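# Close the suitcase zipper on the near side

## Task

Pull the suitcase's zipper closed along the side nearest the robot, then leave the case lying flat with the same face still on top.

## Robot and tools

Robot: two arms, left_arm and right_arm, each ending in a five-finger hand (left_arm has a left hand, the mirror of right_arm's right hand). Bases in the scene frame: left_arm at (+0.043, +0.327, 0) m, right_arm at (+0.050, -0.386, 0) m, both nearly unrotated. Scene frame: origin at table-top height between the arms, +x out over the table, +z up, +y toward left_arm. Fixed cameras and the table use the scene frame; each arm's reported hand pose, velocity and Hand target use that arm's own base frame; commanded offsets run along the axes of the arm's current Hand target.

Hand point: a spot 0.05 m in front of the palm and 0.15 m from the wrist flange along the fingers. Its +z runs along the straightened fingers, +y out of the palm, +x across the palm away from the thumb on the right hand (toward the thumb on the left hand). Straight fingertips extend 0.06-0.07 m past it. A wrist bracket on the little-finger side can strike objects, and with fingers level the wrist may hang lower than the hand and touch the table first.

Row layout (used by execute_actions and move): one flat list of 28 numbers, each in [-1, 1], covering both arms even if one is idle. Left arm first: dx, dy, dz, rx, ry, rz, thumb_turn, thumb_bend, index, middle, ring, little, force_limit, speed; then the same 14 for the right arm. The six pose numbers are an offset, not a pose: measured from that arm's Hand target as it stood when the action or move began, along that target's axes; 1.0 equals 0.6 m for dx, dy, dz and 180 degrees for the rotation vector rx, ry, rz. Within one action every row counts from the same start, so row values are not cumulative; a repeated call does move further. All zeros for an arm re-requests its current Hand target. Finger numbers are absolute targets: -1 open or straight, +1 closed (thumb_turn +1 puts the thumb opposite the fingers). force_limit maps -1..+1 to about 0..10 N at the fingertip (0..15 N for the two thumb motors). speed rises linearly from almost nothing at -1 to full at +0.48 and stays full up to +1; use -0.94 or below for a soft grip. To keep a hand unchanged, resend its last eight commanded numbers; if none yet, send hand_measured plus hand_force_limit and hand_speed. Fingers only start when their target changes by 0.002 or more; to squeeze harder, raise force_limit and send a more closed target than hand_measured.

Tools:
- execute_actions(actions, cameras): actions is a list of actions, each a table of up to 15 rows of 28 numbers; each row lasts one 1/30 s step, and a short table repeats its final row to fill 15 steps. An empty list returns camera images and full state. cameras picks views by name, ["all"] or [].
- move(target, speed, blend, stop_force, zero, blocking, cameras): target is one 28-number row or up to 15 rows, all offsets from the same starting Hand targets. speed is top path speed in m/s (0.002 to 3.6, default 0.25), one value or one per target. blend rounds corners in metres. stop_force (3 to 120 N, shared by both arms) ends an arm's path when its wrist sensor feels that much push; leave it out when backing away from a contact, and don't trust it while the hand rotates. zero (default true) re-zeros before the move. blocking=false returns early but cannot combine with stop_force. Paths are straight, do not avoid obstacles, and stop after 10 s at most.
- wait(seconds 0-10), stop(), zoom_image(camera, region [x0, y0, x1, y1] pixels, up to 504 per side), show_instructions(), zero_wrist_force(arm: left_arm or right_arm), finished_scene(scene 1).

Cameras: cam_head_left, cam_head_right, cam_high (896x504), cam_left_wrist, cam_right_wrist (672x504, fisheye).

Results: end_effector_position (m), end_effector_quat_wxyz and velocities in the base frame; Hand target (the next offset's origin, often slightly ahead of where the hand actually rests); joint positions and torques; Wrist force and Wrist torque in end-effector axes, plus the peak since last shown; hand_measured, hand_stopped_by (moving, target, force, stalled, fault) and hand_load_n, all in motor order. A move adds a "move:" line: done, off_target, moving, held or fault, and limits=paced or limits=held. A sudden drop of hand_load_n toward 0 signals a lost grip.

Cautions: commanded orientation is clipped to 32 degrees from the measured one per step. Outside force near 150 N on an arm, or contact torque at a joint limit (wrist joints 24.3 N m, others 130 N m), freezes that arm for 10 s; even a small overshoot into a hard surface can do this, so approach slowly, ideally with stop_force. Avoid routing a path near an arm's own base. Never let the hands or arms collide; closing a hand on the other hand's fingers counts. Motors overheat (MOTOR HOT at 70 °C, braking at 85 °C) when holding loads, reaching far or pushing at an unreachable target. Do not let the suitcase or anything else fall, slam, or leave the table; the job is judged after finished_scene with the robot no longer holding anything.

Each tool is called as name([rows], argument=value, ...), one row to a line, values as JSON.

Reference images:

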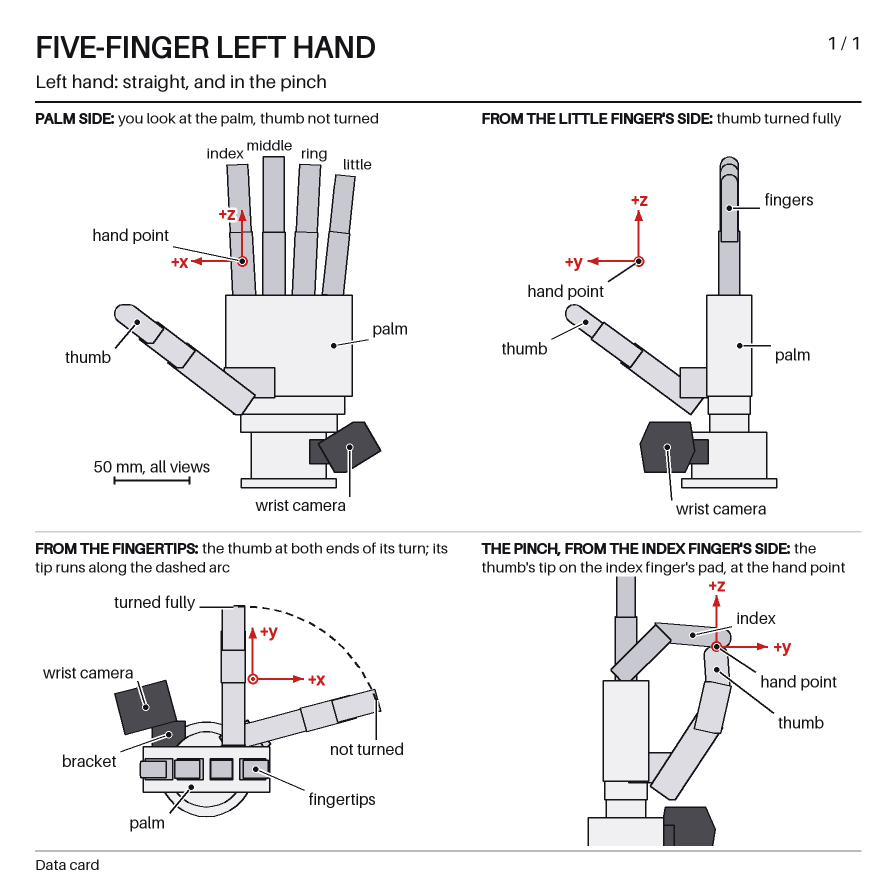

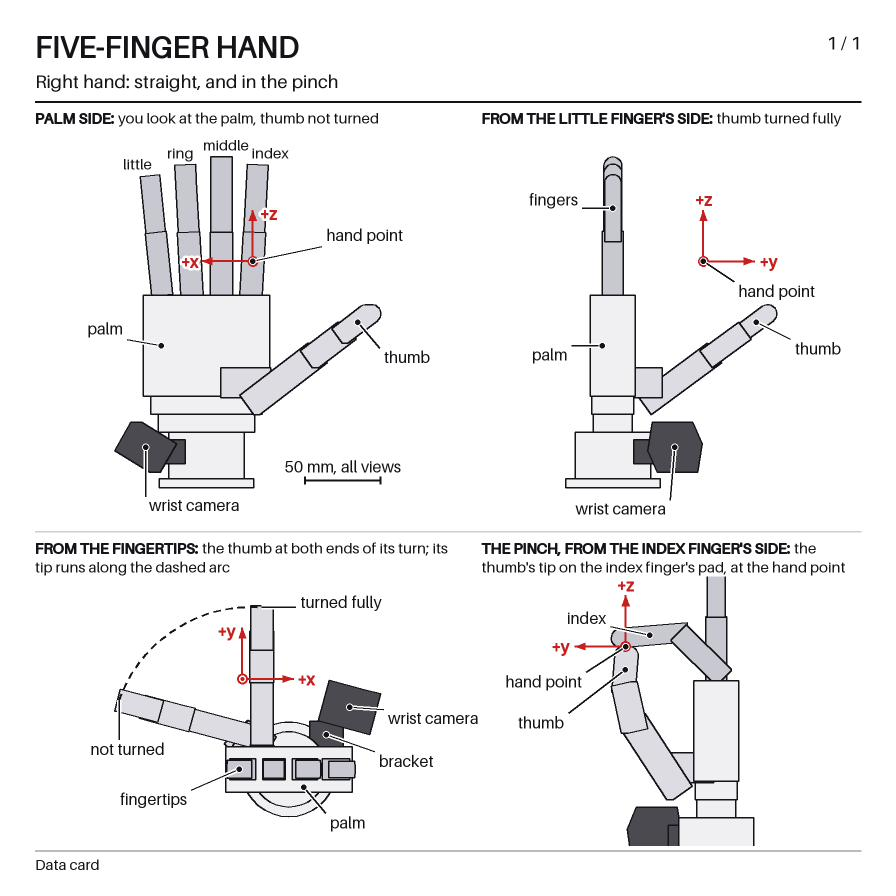

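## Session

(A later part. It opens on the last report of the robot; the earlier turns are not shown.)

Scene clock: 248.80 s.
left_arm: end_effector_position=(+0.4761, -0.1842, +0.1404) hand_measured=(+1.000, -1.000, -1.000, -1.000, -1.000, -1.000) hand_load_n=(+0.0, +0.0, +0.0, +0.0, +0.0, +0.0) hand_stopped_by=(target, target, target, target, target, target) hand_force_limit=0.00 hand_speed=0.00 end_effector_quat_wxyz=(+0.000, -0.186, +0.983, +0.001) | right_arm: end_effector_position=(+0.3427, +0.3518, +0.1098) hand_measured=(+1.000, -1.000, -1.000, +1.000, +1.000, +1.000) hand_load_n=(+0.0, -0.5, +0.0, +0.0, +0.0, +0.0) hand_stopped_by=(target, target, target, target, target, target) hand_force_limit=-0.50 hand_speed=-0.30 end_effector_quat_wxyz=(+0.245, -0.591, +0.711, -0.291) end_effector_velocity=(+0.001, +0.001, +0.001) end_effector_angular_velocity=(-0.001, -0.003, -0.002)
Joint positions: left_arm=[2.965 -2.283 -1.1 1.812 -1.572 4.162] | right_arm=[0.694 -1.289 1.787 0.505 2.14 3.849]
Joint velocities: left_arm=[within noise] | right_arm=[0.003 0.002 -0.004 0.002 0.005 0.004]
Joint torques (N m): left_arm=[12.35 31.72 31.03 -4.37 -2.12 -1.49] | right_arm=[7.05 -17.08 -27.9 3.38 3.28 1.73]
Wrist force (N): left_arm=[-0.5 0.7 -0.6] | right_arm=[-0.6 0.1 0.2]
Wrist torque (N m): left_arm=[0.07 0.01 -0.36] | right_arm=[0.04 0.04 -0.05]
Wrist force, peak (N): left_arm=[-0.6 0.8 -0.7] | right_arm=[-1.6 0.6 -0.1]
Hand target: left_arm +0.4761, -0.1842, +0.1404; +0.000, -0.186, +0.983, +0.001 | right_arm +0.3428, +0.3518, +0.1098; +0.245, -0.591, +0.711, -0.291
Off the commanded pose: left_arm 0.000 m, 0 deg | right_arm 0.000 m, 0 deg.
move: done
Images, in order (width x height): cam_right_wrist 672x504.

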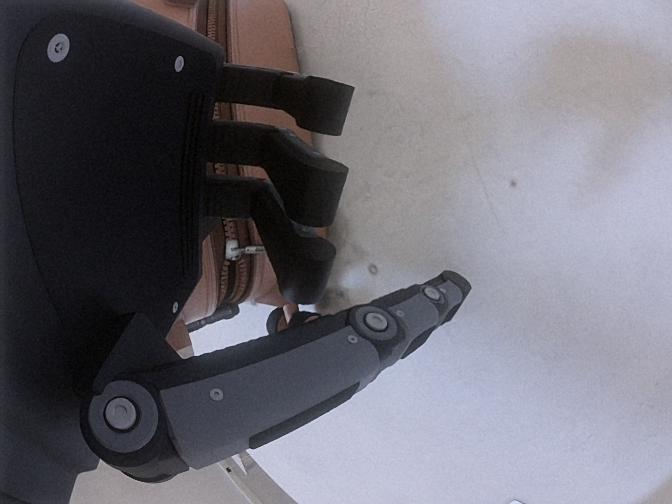

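move([
  [0,0,0,0,0,0,1,-1,-1,-1,-1,-1,0,0,-0.0048,-0.0054,0.0054,0,0,0,1,-1,-1,1,1,1,-0.5,-0.3],
  [0,0,0,0,0,0,1,-1,-1,-1,-1,-1,0,0,-0.0219,0.002,-0.002,0,0,0,1,-1,-1,1,1,1,-0.5,-0.3],
  [0,0,0,0,0,0,1,-1,-1,-1,-1,-1,0,0,-0.0365,0.0077,-0.0077,0,0,0,1,-1,-1,1,1,1,-0.5,-0.3],
  [0,0,0,0,0,0,1,-1,-1,-1,-1,-1,0,0,-0.0489,0.0115,-0.0115,0,0,0,1,-1,-1,1,1,1,-0.5,-0.3],
], cameras=["cam_high","cam_right_wrist"], speed=0.015, blend=[0.001,0.002,0.002,0], stop_force=24)

zoom_image(camera="cam_right_wrist", region=[180, 160, 320, 340])

Scene clock: 253.17 s.
left_arm: end_effector_position=(+0.4761, -0.1842, +0.1404) hand_measured=(+1.000, -1.000, -1.000, -1.000, -1.000, -1.000) hand_load_n=(+0.0, +0.0, +0.0, +0.0, +0.0, +0.0) hand_stopped_by=(target, target, target, target, target, target) hand_force_limit=0.00 hand_speed=0.00 end_effector_quat_wxyz=(+0.000, -0.186, +0.983, +0.001) | right_arm: end_effector_position=(+0.3385, +0.3824, +0.1100) hand_measured=(+1.000, -1.000, -1.000, +1.000, +1.000, +1.000) hand_load_n=(+0.0, +0.0, -2.0, +0.0, +0.0, +0.0) hand_stopped_by=(target, target, target, target, target, target) hand_force_limit=-0.50 hand_speed=-0.30 end_effector_quat_wxyz=(+0.245, -0.591, +0.711, -0.291)
Joint positions: left_arm=[2.965 -2.283 -1.1 1.812 -1.572 4.162] | right_arm=[0.76 -1.227 1.71 0.557 2.174 3.916]
Joint torques (N m): left_arm=[-2.83 31.85 30.54 -3.15 3.07 -1.26] | right_arm=[-5.85 -37.82 -8.61 -1.33 -3.27 -1.3]
Wrist force (N): left_arm=[-3.4 6.2 -0.2] | right_arm=[6.4 1.8 -0.3]
Wrist torque (N m): left_arm=[0.30 0.14 -0.56] | right_arm=[0.03 0.53 0.44]
Wrist force, peak (N): left_arm=[-3.5 6.5 0.1] | right_arm=[7.4 1.7 -0.1]
Hand target: left_arm +0.4761, -0.1842, +0.1404; +0.000, -0.186, +0.983, +0.001 | right_arm +0.3385, +0.3824, +0.1100; +0.245, -0.591, +0.711, -0.291
Off the commanded pose: left_arm 0.000 m, 0 deg | right_arm 0.000 m, 0 deg.
move: done
Images, in order (width x height): cam_high 896x504, cam_right_wrist 672x504.

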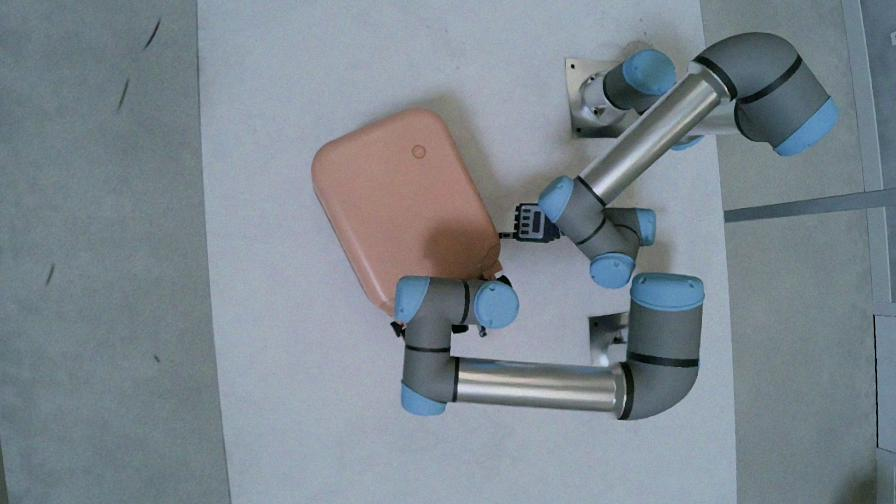

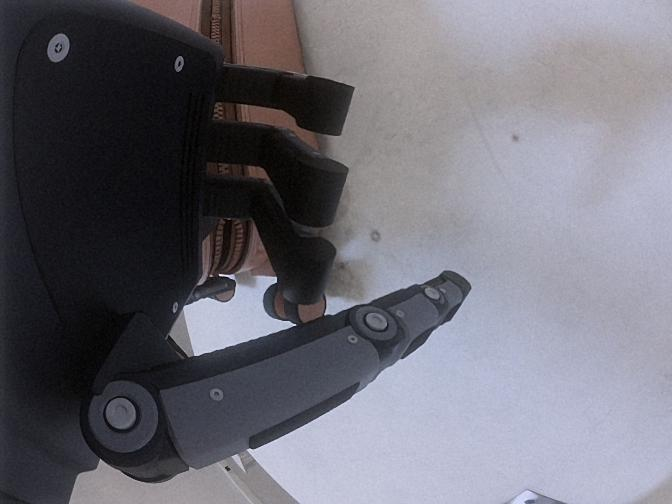

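Scaled by 2.800 from the camera's 672x504 image, which has a finer 960x720 frame.

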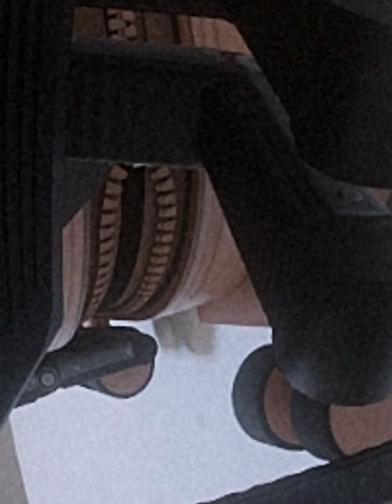

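move([
  [0,0,0,0,0,0,1,-1,-1,-1,-1,-1,0,0,-0.0205,0.0036,-0.0036,0,0,0,1,-1,-1,1,1,1,-0.5,-0.3],
], cameras=["cam_high","cam_right_wrist"], speed=0.01, stop_force=20)

zoom_image(camera="cam_right_wrist", region=[180, 160, 320, 340])

Scene clock: 255.10 s.
left_arm: end_effector_position=(+0.4761, -0.1842, +0.1404) hand_measured=(+1.000, -1.000, -1.000, -1.000, -1.000, -1.000) hand_load_n=(+0.0, +0.0, +0.0, +0.0, +0.0, +0.0) hand_stopped_by=(target, target, target, target, target, target) hand_force_limit=0.00 hand_speed=0.00 end_effector_quat_wxyz=(+0.000, -0.186, +0.983, +0.001) | right_arm: end_effector_position=(+0.3380, +0.3903, +0.1100) hand_measured=(+1.000, -1.000, -1.000, +1.000, +1.000, +1.000) hand_load_n=(+0.0, +0.0, +0.0, +0.0, +0.5, +0.0) hand_stopped_by=(target, target, target, target, target, target) hand_force_limit=-0.50 hand_speed=-0.30 end_effector_quat_wxyz=(+0.245, -0.591, +0.711, -0.291)
Joint positions: left_arm=[2.965 -2.283 -1.1 1.812 -1.572 4.162] | right_arm=[0.775 -1.21 1.688 0.571 2.182 3.932]
Joint torques (N m): left_arm=[-18.63 32.1 30.81 -1.06 3.23 -1.35] | right_arm=[7.94 -28.67 -24.27 -1.39 -0.71 0.77]
Wrist force (N): left_arm=[-8.0 14.2 -0.5] | right_arm=[12.8 0.2 0.9]
Wrist torque (N m): left_arm=[0.62 0.32 -0.80] | right_arm=[0.02 1.02 0.85]
Wrist force, peak (N): left_arm=[-9.7 17.5 -0.2] | right_arm=[17.8 0.4 0.8]
Hand target: left_arm +0.4761, -0.1842, +0.1404; +0.000, -0.186, +0.983, +0.001 | right_arm +0.3380, +0.3903, +0.1100; +0.245, -0.591, +0.711, -0.291 (not the last commanded pose)
Off the commanded pose: left_arm 0.000 m, 0 deg | right_arm 0.005 m, 0 deg.
move: held (right_arm; a check stopped the path); limits=held
pose unreachable (right arm): on one or more control steps of this call, first in action 0 (counted from 0), this arm could not follow its commanded pose, so it was not sent that pose on those steps. It may still have moved: this result reports where it is.
cause: moving toward the commanded pose would bring a part of the arm too close to another arm (a part of this arm just beyond joint 4 (wrist 1) and a part of the left arm just beyond its joint 2 (shoulder lift), 5 mm apart when this arm was first held).
Images, in order (width x height): cam_high 896x504, cam_right_wrist 672x504.

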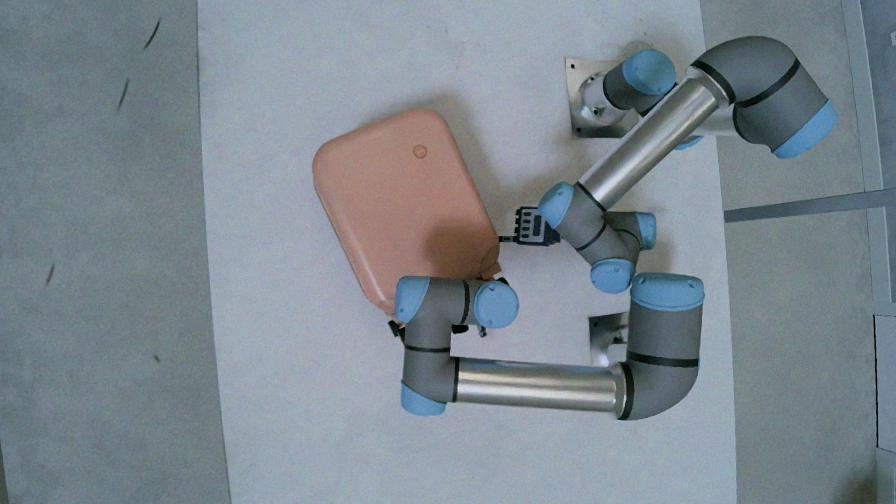

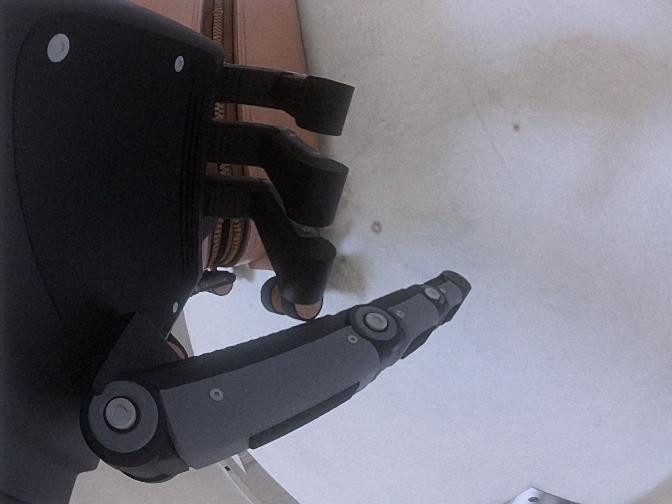

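Scaled by 2.800 from the camera's 672x504 image, which has a finer 960x720 frame.

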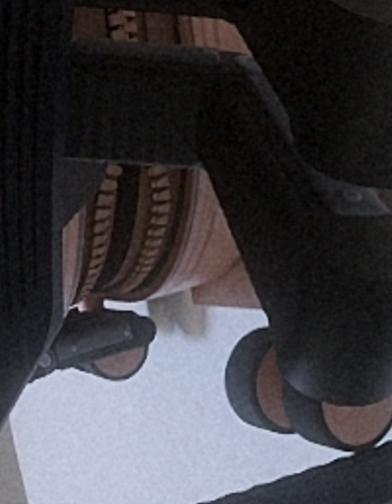

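move([
  [0,0,0,0,0,0,1,-1,-1,-1,-1,-1,0,0,0.0594,-0.0186,0.0186,0,0,0,1,-1,-1,1,1,1,-0.5,-0.3],
], cameras=["cam_right_wrist","cam_high"], speed=0.08)

zoom_image(camera="cam_right_wrist", region=[180, 160, 320, 340])

Scene clock: 256.63 s.
left_arm: end_effector_position=(+0.4761, -0.1842, +0.1404) hand_measured=(+1.000, -1.000, -1.000, -1.000, -1.000, -1.000) hand_load_n=(+0.0, +0.0, +0.0, +0.0, +0.0, +0.0) hand_stopped_by=(target, target, target, target, target, target) hand_force_limit=0.00 hand_speed=0.00 end_effector_quat_wxyz=(+0.000, -0.186, +0.983, +0.001) | right_arm: end_effector_position=(+0.3470, +0.3524, +0.1098) hand_measured=(+1.000, -1.000, -1.000, +1.000, +1.000, +1.000) hand_load_n=(+0.0, +0.0, +0.0, +0.0, +0.0, +0.0) hand_stopped_by=(target, target, target, target, target, target) hand_force_limit=-0.50 hand_speed=-0.30 end_effector_quat_wxyz=(+0.245, -0.591, +0.711, -0.291)
Joint positions: left_arm=[2.965 -2.283 -1.1 1.812 -1.572 4.162] | right_arm=[0.688 -1.284 1.779 0.504 2.137 3.843]
Joint torques (N m): left_arm=[-4.43 32.3 30.07 -1.02 1.34 -1.35] | right_arm=[6.61 -17.32 -27.64 3.26 3.07 1.69]
Wrist force (N): left_arm=[-2.6 4.6 -0.7] | right_arm=[-0.9 -0.2 0.1]
Wrist torque (N m): left_arm=[0.22 0.11 -0.47] | right_arm=[0.01 0.09 -0.08]
Wrist force, peak (N): left_arm=[-8.0 14.5 -0.5] | right_arm=[13.0 0.1 1.2]
Hand target: left_arm +0.4761, -0.1842, +0.1404; +0.000, -0.186, +0.983, +0.001 | right_arm +0.3471, +0.3524, +0.1098; +0.245, -0.591, +0.711, -0.291
Off the commanded pose: left_arm 0.000 m, 0 deg | right_arm 0.000 m, 0 deg.
move: done
Images, in order (width x height): cam_high 896x504, cam_right_wrist 672x504.

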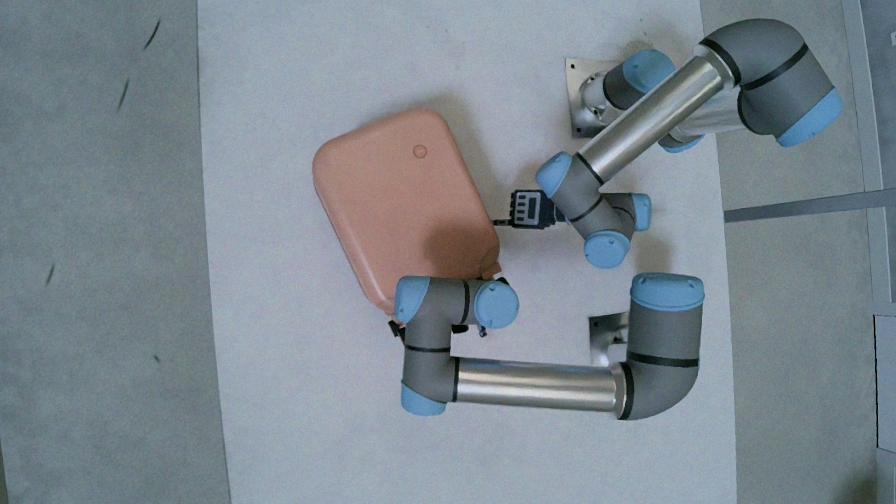

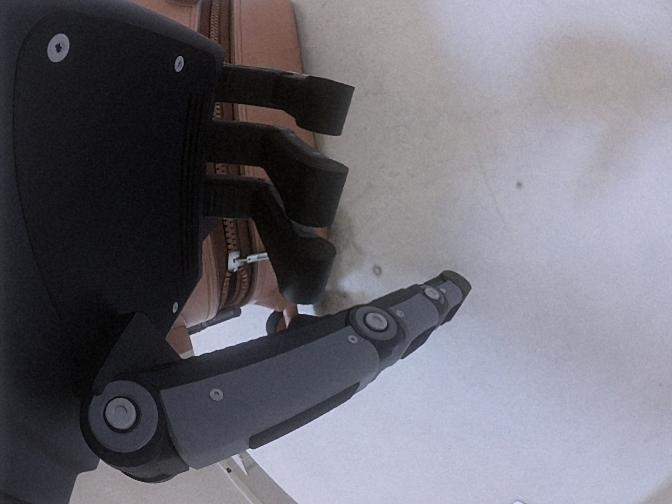

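Scaled by 2.800 from the camera's 672x504 image, which has a finer 960x720 frame.

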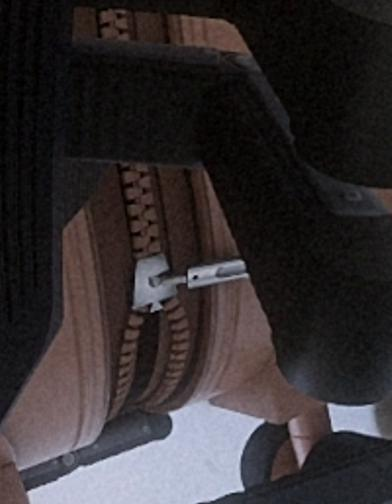

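move([
  [0,0,0,0,0,0,1,-1,-1,-1,-1,-1,0,0,0.0293,0.0257,-0.0257,0,-0.0715,-0.0715,1,-1,-1,1,1,1,-0.5,-0.3],
], cameras=["cam_right_wrist","cam_high","cam_head_left"], speed=0.2)

zoom_image(camera="cam_right_wrist", region=[180, 160, 320, 340])

zoom_image(camera="cam_head_left", region=[440, 220, 580, 330])

Scene clock: 261.23 s.
left_arm: end_effector_position=(+0.4761, -0.1842, +0.1404) hand_measured=(+1.000, -1.000, -1.000, -1.000, -1.000, -1.000) hand_load_n=(+0.0, +0.0, +0.0, +0.0, +0.0, +0.0) hand_stopped_by=(target, target, target, target, target, target) hand_force_limit=0.00 hand_speed=0.00 end_effector_quat_wxyz=(+0.000, -0.186, +0.983, +0.001) | right_arm: end_effector_position=(+0.3225, +0.3390, +0.1098) hand_measured=(+1.000, -1.000, -1.000, +1.000, +1.000, +1.000) hand_load_n=(+0.5, +0.0, +0.0, +0.0, +0.0, +0.0) hand_stopped_by=(target, target, target, target, target, target) hand_force_limit=-0.50 hand_speed=-0.30 end_effector_quat_wxyz=(-0.289, +0.696, -0.609, +0.249)
Joint positions: left_arm=[2.965 -2.283 -1.1 1.812 -1.572 4.162] | right_arm=[0.587 -1.448 1.949 0.339 1.88 3.476]
Joint torques (N m): left_arm=[6.1 31.73 28.92 -1.22 -0.89 -1.2] | right_arm=[5.87 -14.95 -27.09 1.86 0.78 -1.02]
Wrist force (N): left_arm=[-2.5 4.5 -0.6] | right_arm=[-0.8 -0.2 0.2]
Wrist torque (N m): left_arm=[0.20 0.09 -0.46] | right_arm=[0.02 0.08 -0.09]
Wrist force, peak (N): left_arm=[-2.7 4.9 -0.3] | right_arm=[-1.3 -0.2 0.3]
Hand target: left_arm +0.4761, -0.1842, +0.1404; +0.000, -0.186, +0.983, +0.001 | right_arm +0.3225, +0.3390, +0.1098; -0.289, +0.696, -0.609, +0.249
Off the commanded pose: left_arm 0.000 m, 0 deg | right_arm 0.000 m, 0 deg.
move: done
Images, in order (width x height): cam_head_left 896x504, cam_high 896x504, cam_right_wrist 672x504.

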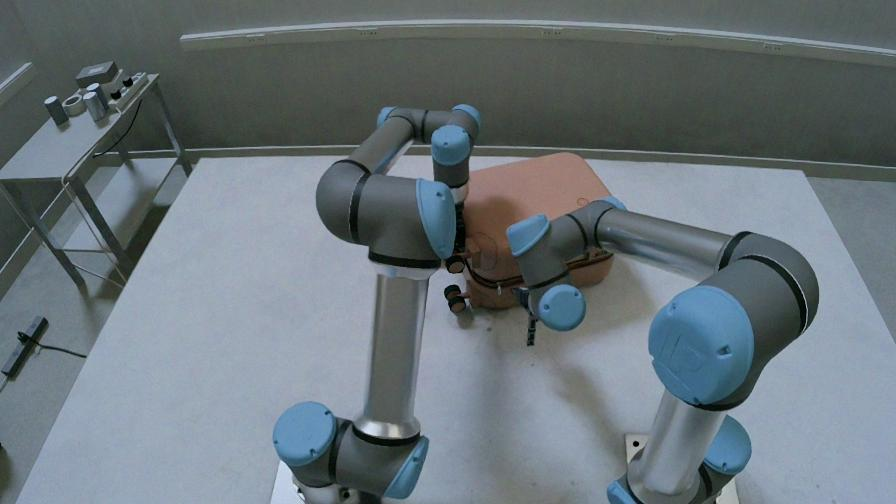

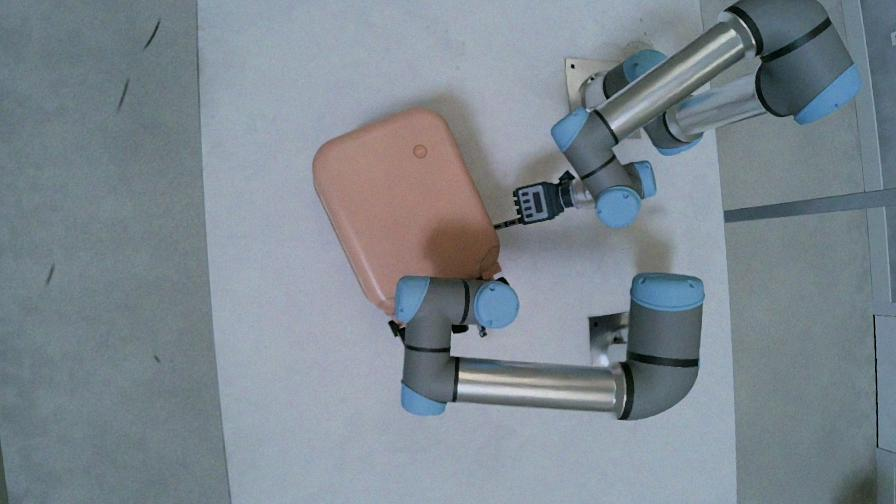

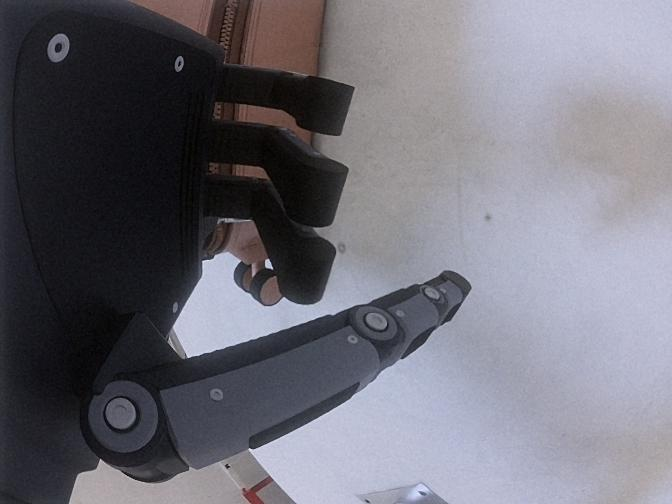

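Scaled by 2.800 from the camera's 672x504 image, which has a finer 960x720 frame.

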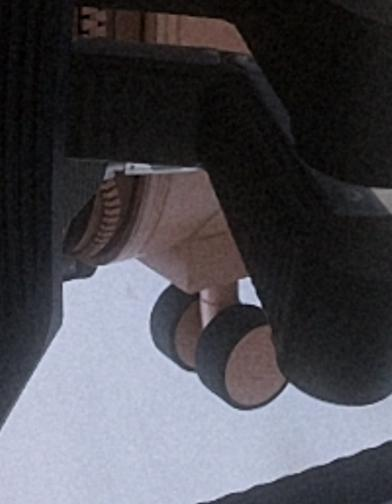

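Scaled by 3.600 from the camera's 896x504 image, which has a finer 1280x720 frame.

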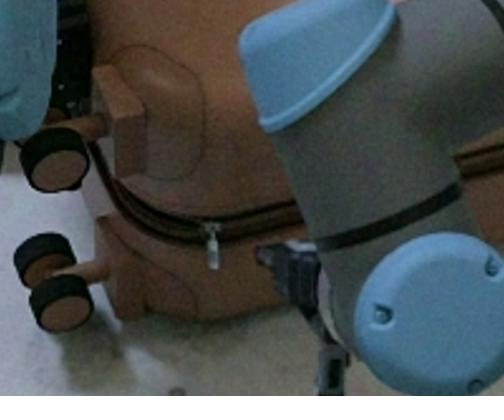

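move([
  [0,0,0,0,0,0,1,-1,-1,-1,-1,-1,0,0,-0.0143,-0.04,0.04,0,0,0,1,-1,-1,1,1,1,-0.5,-0.3],
], cameras=["cam_right_wrist","cam_head_left"], speed=0.02, stop_force=3)

zoom_image(camera="cam_head_left", region=[440, 220, 580, 330])

zoom_image(camera="cam_right_wrist", region=[180, 160, 320, 340])

Scene clock: 264.93 s.
left_arm: end_effector_position=(+0.4761, -0.1842, +0.1404) hand_measured=(+1.000, -1.000, -1.000, -1.000, -1.000, -1.000) hand_load_n=(+0.0, +0.0, +0.0, +0.0, +0.0, +0.0) hand_stopped_by=(target, target, target, target, target, target) hand_force_limit=0.00 hand_speed=0.00 end_effector_quat_wxyz=(+0.000, -0.186, +0.983, +0.001) | right_arm: end_effector_position=(+0.3453, +0.3482, +0.1098) hand_measured=(+1.000, -1.000, -1.000, +1.000, +1.000, +1.000) hand_load_n=(+0.0, +0.0, -2.5, +0.0, +0.0, +0.0) hand_stopped_by=(target, target, target, target, target, target) hand_force_limit=-0.50 hand_speed=-0.30 end_effector_quat_wxyz=(-0.289, +0.696, -0.609, +0.249)
Joint positions: left_arm=[2.965 -2.283 -1.1 1.812 -1.572 4.162] | right_arm=[0.572 -1.4 1.891 0.345 1.87 3.464]
Joint torques (N m): left_arm=[5.89 31.89 27.67 -1.14 -0.87 -1.06] | right_arm=[6.55 -27.97 -8.66 -0.68 3.01 1.78]
Wrist force (N): left_arm=[-2.6 4.6 -0.2] | right_arm=[-0.8 1.6 -0.7]
Wrist torque (N m): left_arm=[0.19 0.11 -0.47] | right_arm=[0.04 0.07 -0.03]
Wrist force, peak (N): left_arm=[-2.8 4.8 -0.5] | right_arm=[0.6 4.0 -4.2]
Hand target: left_arm +0.4761, -0.1842, +0.1404; +0.000, -0.186, +0.983, +0.001 | right_arm +0.3453, +0.3482, +0.1098; -0.289, +0.696, -0.609, +0.249 (not the last commanded pose)
Off the commanded pose: left_arm 0.000 m, 0 deg | right_arm 0.010 m, 0 deg.
move: contact (right_arm)
Images, in order (width x height): cam_head_left 896x504, cam_right_wrist 672x504.

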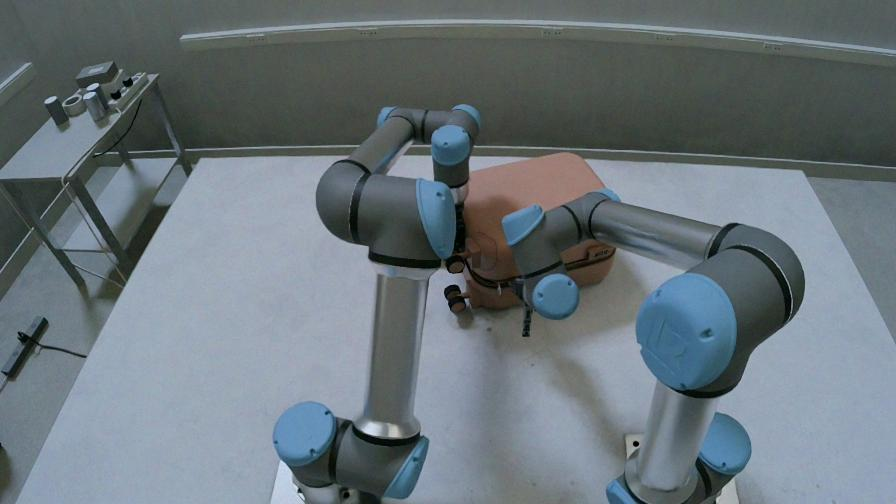

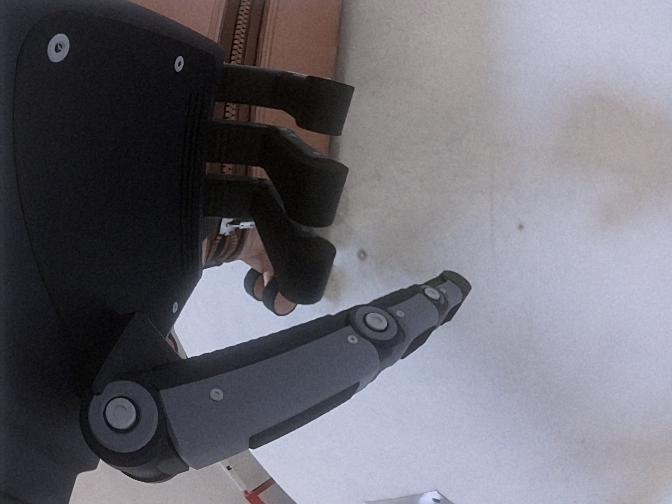

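Scaled by 3.600 from the camera's 896x504 image, which has a finer 1280x720 frame.

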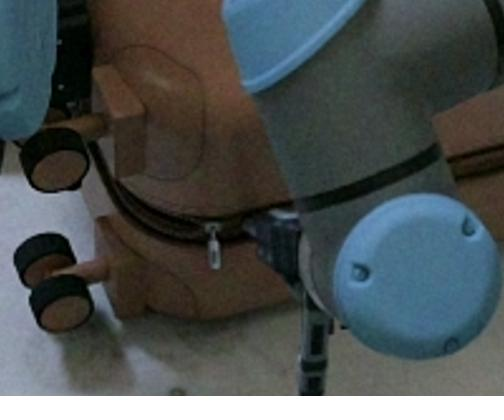

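Scaled by 2.800 from the camera's 672x504 image, which has a finer 960x720 frame.

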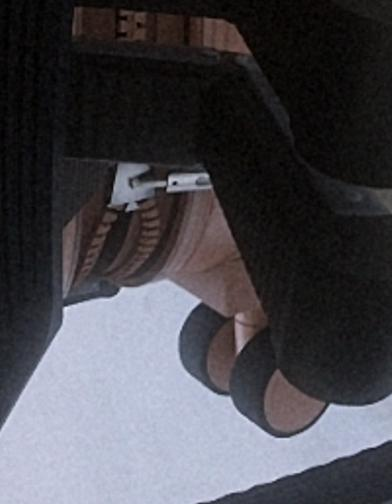

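move([
  [0,0,0,0,0,0,1,-1,-1,-1,-1,-1,0,0,-0.0091,0.0001,-0.0001,0,0,0,1,-1,-1,1,1,1,-0.5,-0.3],
  [0,0,0,0,0,0,1,-1,-1,-1,-1,-1,0,0,-0.0245,0.0011,-0.0011,0,0,0,1,-1,-1,1,1,1,-0.5,-0.3],
  [0,0,0,0,0,0,1,-1,-1,-1,-1,-1,0,0,-0.0401,0.0009,-0.0009,0,0,0,1,-1,-1,1,1,1,-0.5,-0.3],
], cameras=["cam_head_left","cam_right_wrist"], speed=0.015, blend=[0.002,0.002,0], stop_force=22)

zoom_image(camera="cam_head_left", region=[440, 220, 580, 330])

zoom_image(camera="cam_right_wrist", region=[180, 160, 320, 340])

Scene clock: 268.70 s.
left_arm: end_effector_position=(+0.4761, -0.1842, +0.1404) hand_measured=(+1.000, -1.000, -1.000, -1.000, -1.000, -1.000) hand_load_n=(+0.0, +0.0, +0.0, +0.0, +0.0, +0.0) hand_stopped_by=(target, target, target, target, target, target) hand_force_limit=0.00 hand_speed=0.00 end_effector_quat_wxyz=(+0.000, -0.186, +0.983, +0.001) | right_arm: end_effector_position=(+0.3413, +0.3720, +0.1099) hand_measured=(+1.000, -1.000, -1.000, +1.000, +1.000, +1.000) hand_load_n=(+0.0, +0.0, -7.5, +0.0, +0.0, +0.0) hand_stopped_by=(target, target, target, target, target, target) hand_force_limit=-0.50 hand_speed=-0.30 end_effector_quat_wxyz=(-0.289, +0.696, -0.609, +0.249)
Joint positions: left_arm=[2.965 -2.283 -1.1 1.812 -1.572 4.162] | right_arm=[0.634 -1.356 1.84 0.368 1.911 3.513]
Joint torques (N m): left_arm=[-14.84 32.16 26.32 -1.58 -1.36 -0.99] | right_arm=[-8.71 -33.01 -9.07 -2.25 -2.62 -1.06]
Wrist force (N): left_arm=[-2.6 4.2 -0.8] | right_arm=[2.6 5.8 -4.8]
Wrist torque (N m): left_arm=[0.20 0.11 -0.46] | right_arm=[0.27 0.24 0.16]
Wrist force, peak (N): left_arm=[-12.0 20.7 -0.6] | right_arm=[19.8 4.8 -3.6]
Hand target: left_arm +0.4761, -0.1842, +0.1404; +0.000, -0.186, +0.983, +0.001 | right_arm +0.3413, +0.3720, +0.1099; -0.289, +0.696, -0.609, +0.249
Off the commanded pose: left_arm 0.000 m, 0 deg | right_arm 0.000 m, 0 deg.
move: done
Images, in order (width x height): cam_head_left 896x504, cam_right_wrist 672x504.

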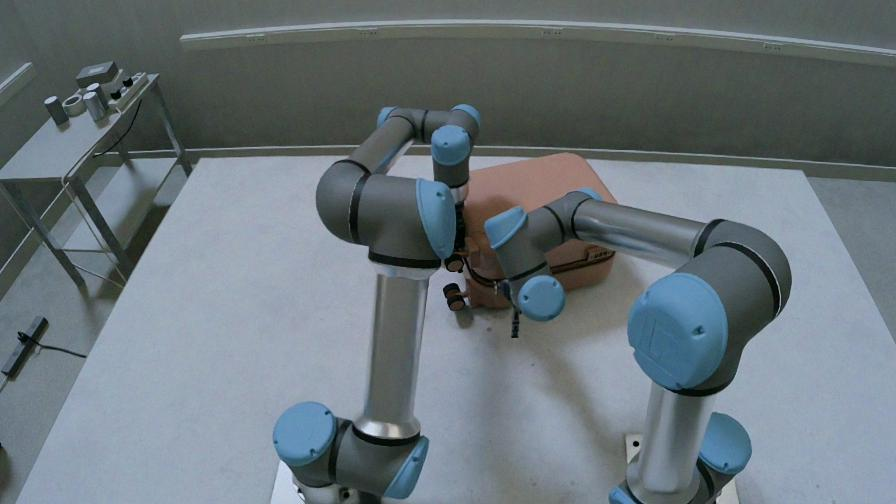

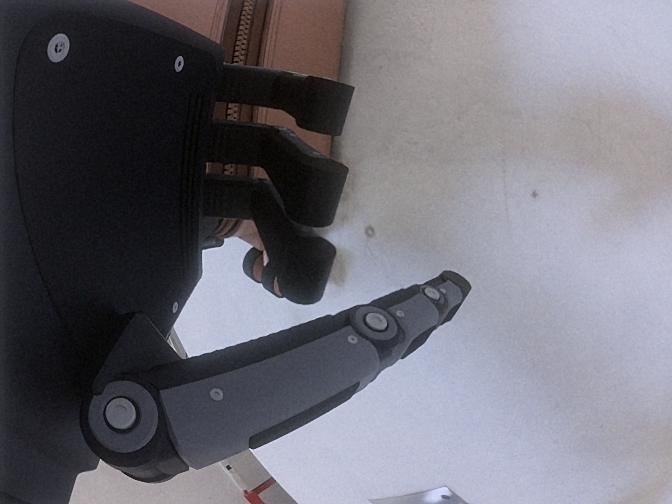

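Scaled by 3.600 from the camera's 896x504 image, which has a finer 1280x720 frame.

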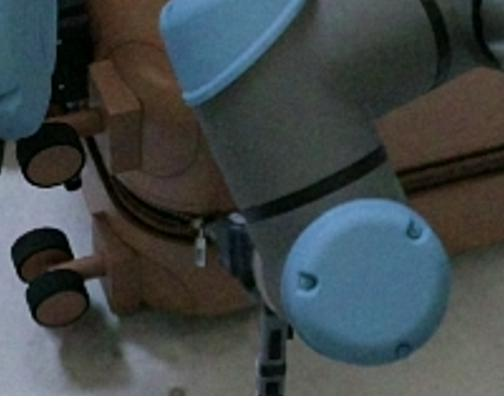

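Scaled by 2.800 from the camera's 672x504 image, which has a finer 960x720 frame.

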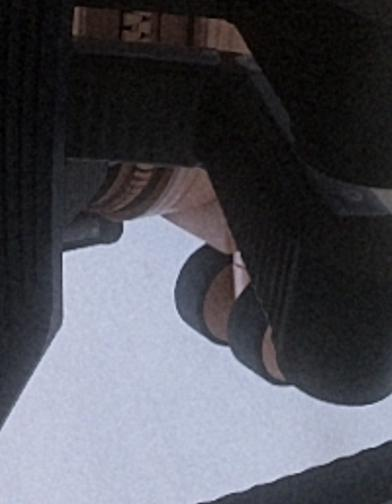

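move([
  [0,0,0,0,0,0,1,-1,-1,-1,-1,-1,0,0,-0.0153,-0.0015,0.0015,0,0,0,1,-1,-1,1,1,1,-0.5,-0.3],
  [0,0,0,0,0,0,1,-1,-1,-1,-1,-1,0,0,-0.0303,-0.0044,0.0044,0,0,0,1,-1,-1,1,1,1,-0.5,-0.3],
], cameras=["cam_head_left","cam_right_wrist"], speed=0.015, blend=[0.002,0], stop_force=22)

zoom_image(camera="cam_head_left", region=[440, 220, 580, 330])

zoom_image(camera="cam_right_wrist", region=[180, 160, 320, 340])

Scene clock: 271.37 s.
left_arm: end_effector_position=(+0.4761, -0.1842, +0.1404) hand_measured=(+1.000, -1.000, -1.000, -1.000, -1.000, -1.000) hand_load_n=(+0.0, +0.0, +0.0, +0.0, +0.0, +0.0) hand_stopped_by=(target, target, target, target, target, target) hand_force_limit=0.00 hand_speed=0.00 end_effector_quat_wxyz=(+0.000, -0.186, +0.983, +0.001) | right_arm: end_effector_position=(+0.3425, +0.3905, +0.1100) hand_measured=(+1.000, -1.000, -1.000, +1.000, +1.000, +1.000) hand_load_n=(+0.0, +0.0, -6.5, +0.0, +0.5, +0.0) hand_stopped_by=(target, target, target, target, target, target) hand_force_limit=-0.50 hand_speed=-0.30 end_effector_quat_wxyz=(-0.289, +0.696, -0.609, +0.249)
Joint positions: left_arm=[2.965 -2.283 -1.1 1.812 -1.572 4.162] | right_arm=[0.672 -1.317 1.792 0.387 1.936 3.543]
Joint torques (N m): left_arm=[-12.01 32.1 25.14 -2.8 1.75 -0.98] | right_arm=[-6.9 -34.06 -10.5 -2.89 -3.87 -1.14]
Wrist force (N): left_arm=[-5.6 8.4 -0.4] | right_arm=[6.6 4.9 -4.2]
Wrist torque (N m): left_arm=[0.34 0.23 -0.65] | right_arm=[0.20 0.62 0.42]
Wrist force, peak (N): left_arm=[-8.1 12.5 -0.4] | right_arm=[11.9 5.4 -4.2]
Hand target: left_arm +0.4761, -0.1842, +0.1404; +0.000, -0.186, +0.983, +0.001 | right_arm +0.3425, +0.3905, +0.1100; -0.289, +0.696, -0.609, +0.249
Off the commanded pose: left_arm 0.000 m, 0 deg | right_arm 0.000 m, 0 deg.
move: done
Images, in order (width x height): cam_head_left 896x504, cam_right_wrist 672x504.

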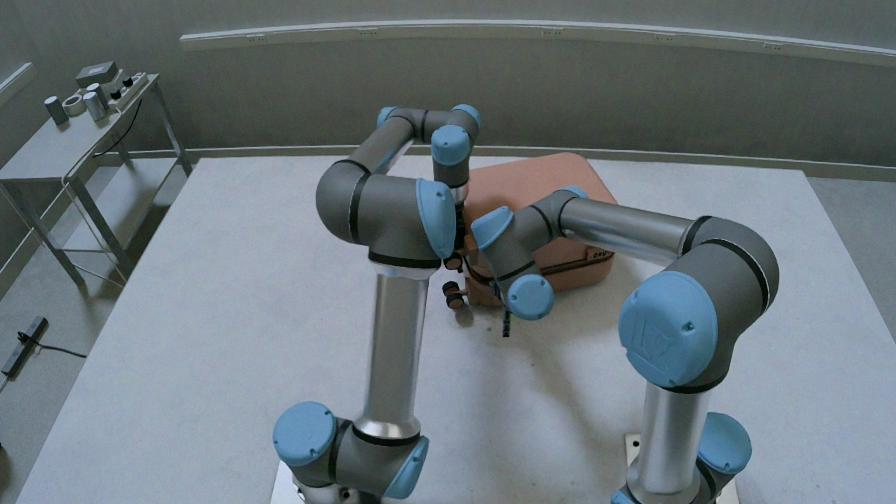

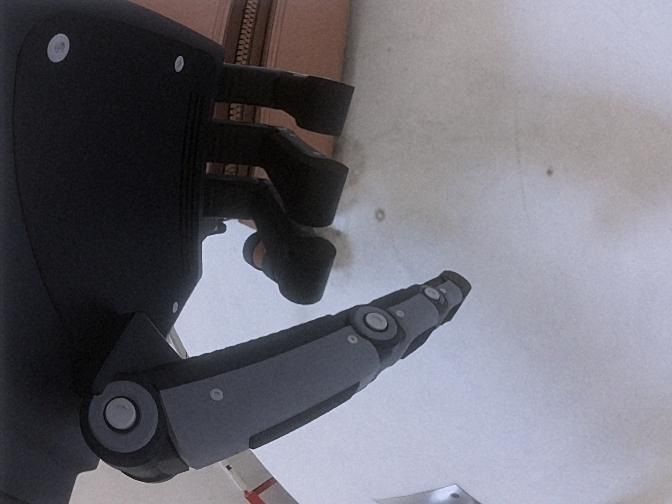

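Scaled by 3.600 from the camera's 896x504 image, which has a finer 1280x720 frame.

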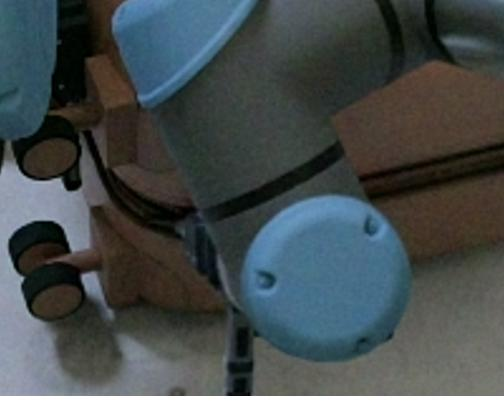

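Scaled by 2.800 from the camera's 672x504 image, which has a finer 960x720 frame.

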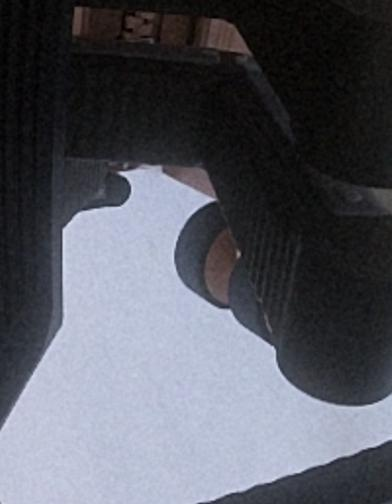

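move([
  [0,0,0,0,0,0,1,-1,-1,-1,-1,-1,0,0,0.004,0.0114,-0.0114,0,0,0,1,-1,-1,1,1,1,-0.5,-0.3],
  [0,0,0,0,0,0,1,-1,-1,-1,-1,-1,0,0,0.0605,0.0027,-0.0027,0,0,0,1,-1,-1,1,1,1,-0.5,-0.3],
], cameras=["cam_head_left","cam_right_wrist","cam_head_right","cam_high"], speed=0.08, blend=[0.003,0])

zoom_image(camera="cam_head_left", region=[440, 220, 580, 330])

zoom_image(camera="cam_right_wrist", region=[180, 160, 320, 340])

Scene clock: 272.90 s.
left_arm: end_effector_position=(+0.4761, -0.1842, +0.1404) hand_measured=(+1.000, -1.000, -1.000, -1.000, -1.000, -1.000) hand_load_n=(+0.5, +0.0, +0.0, +0.0, +0.0, +0.0) hand_stopped_by=(target, target, target, target, target, target) hand_force_limit=0.00 hand_speed=0.00 end_effector_quat_wxyz=(+0.000, -0.186, +0.983, +0.001) | right_arm: end_effector_position=(+0.3451, +0.3542, +0.1098) hand_measured=(+1.000, -1.000, -1.000, +1.000, +1.000, +1.000) hand_load_n=(+0.0, +0.0, +0.0, +0.0, +0.0, +0.0) hand_stopped_by=(target, target, target, target, target, target) hand_force_limit=-0.50 hand_speed=-0.30 end_effector_quat_wxyz=(-0.289, +0.696, -0.609, +0.249)
Joint positions: left_arm=[2.965 -2.283 -1.1 1.812 -1.572 4.162] | right_arm=[0.587 -1.388 1.877 0.35 1.88 3.476]
Joint torques (N m): left_arm=[-9.88 31.97 24.33 -3.52 0.55 -0.93] | right_arm=[-1.12 -15.07 -27.92 2.48 2.73 1.05]
Wrist force (N): left_arm=[-3.4 5.3 -2.0] | right_arm=[-0.6 -0.4 0.2]
Wrist torque (N m): left_arm=[0.35 0.20 -0.51] | right_arm=[0.00 0.05 -0.09]
Wrist force, peak (N): left_arm=[-6.0 8.6 -0.3] | right_arm=[7.1 5.1 -4.3]
Hand target: left_arm +0.4761, -0.1842, +0.1404; +0.000, -0.186, +0.983, +0.001 | right_arm +0.3452, +0.3542, +0.1098; -0.289, +0.696, -0.609, +0.249
Off the commanded pose: left_arm 0.000 m, 0 deg | right_arm 0.000 m, 0 deg.
move: done
Images, in order (width x height): cam_head_left 896x504, cam_head_right 896x504, cam_high 896x504, cam_right_wrist 672x504.

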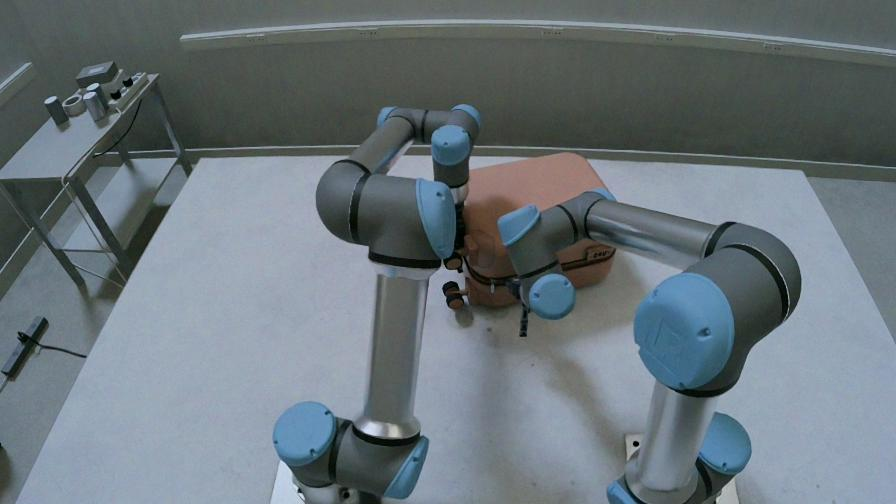

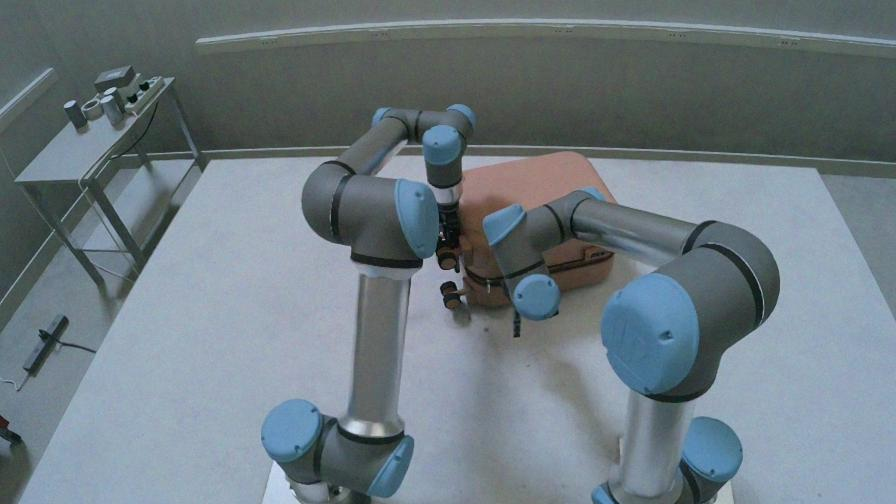

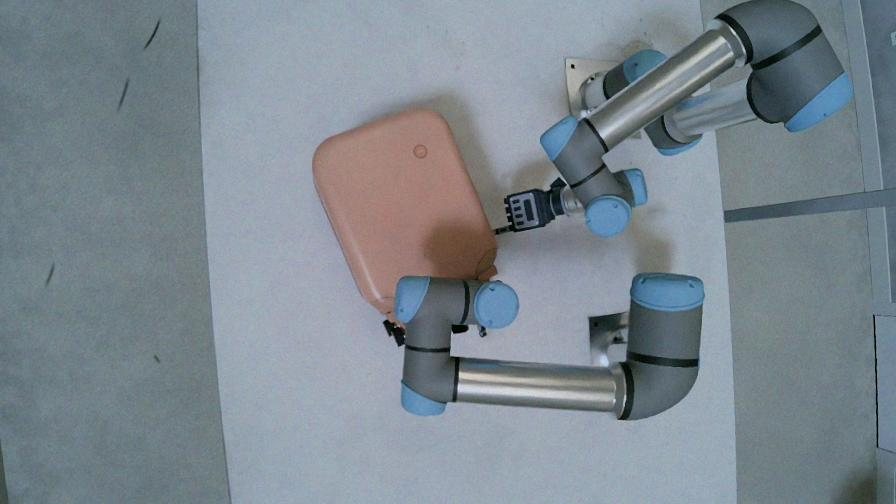

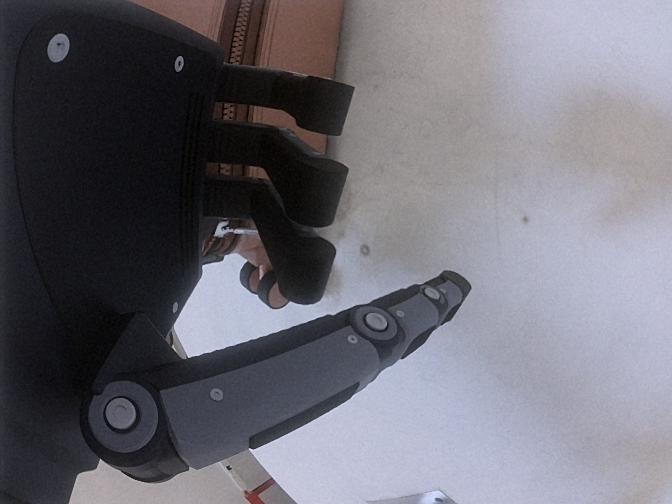

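Scaled by 3.600 from the camera's 896x504 image, which has a finer 1280x720 frame.

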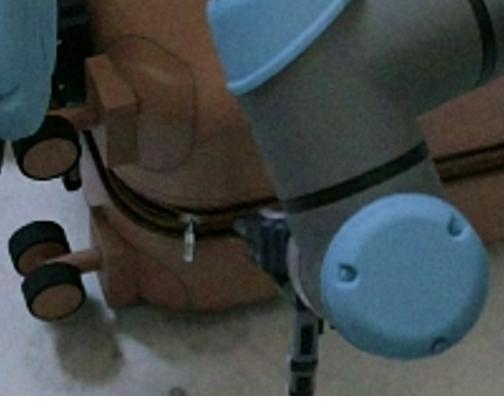

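Scaled by 2.800 from the camera's 672x504 image, which has a finer 960x720 frame.

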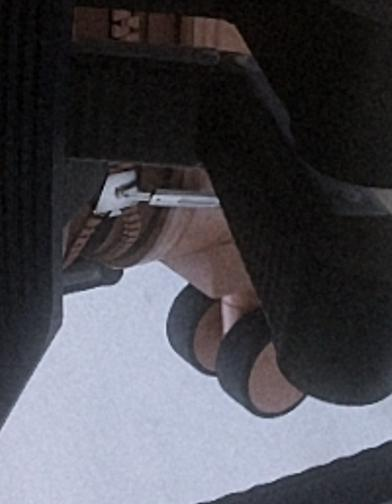

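zoom_image(camera="cam_high", region=[300, 90, 540, 360])

Scaled by 1.867 from the camera's 896x504 image, which has a finer 1280x720 frame.

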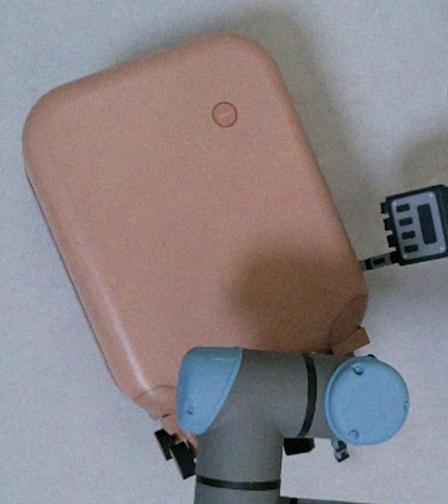

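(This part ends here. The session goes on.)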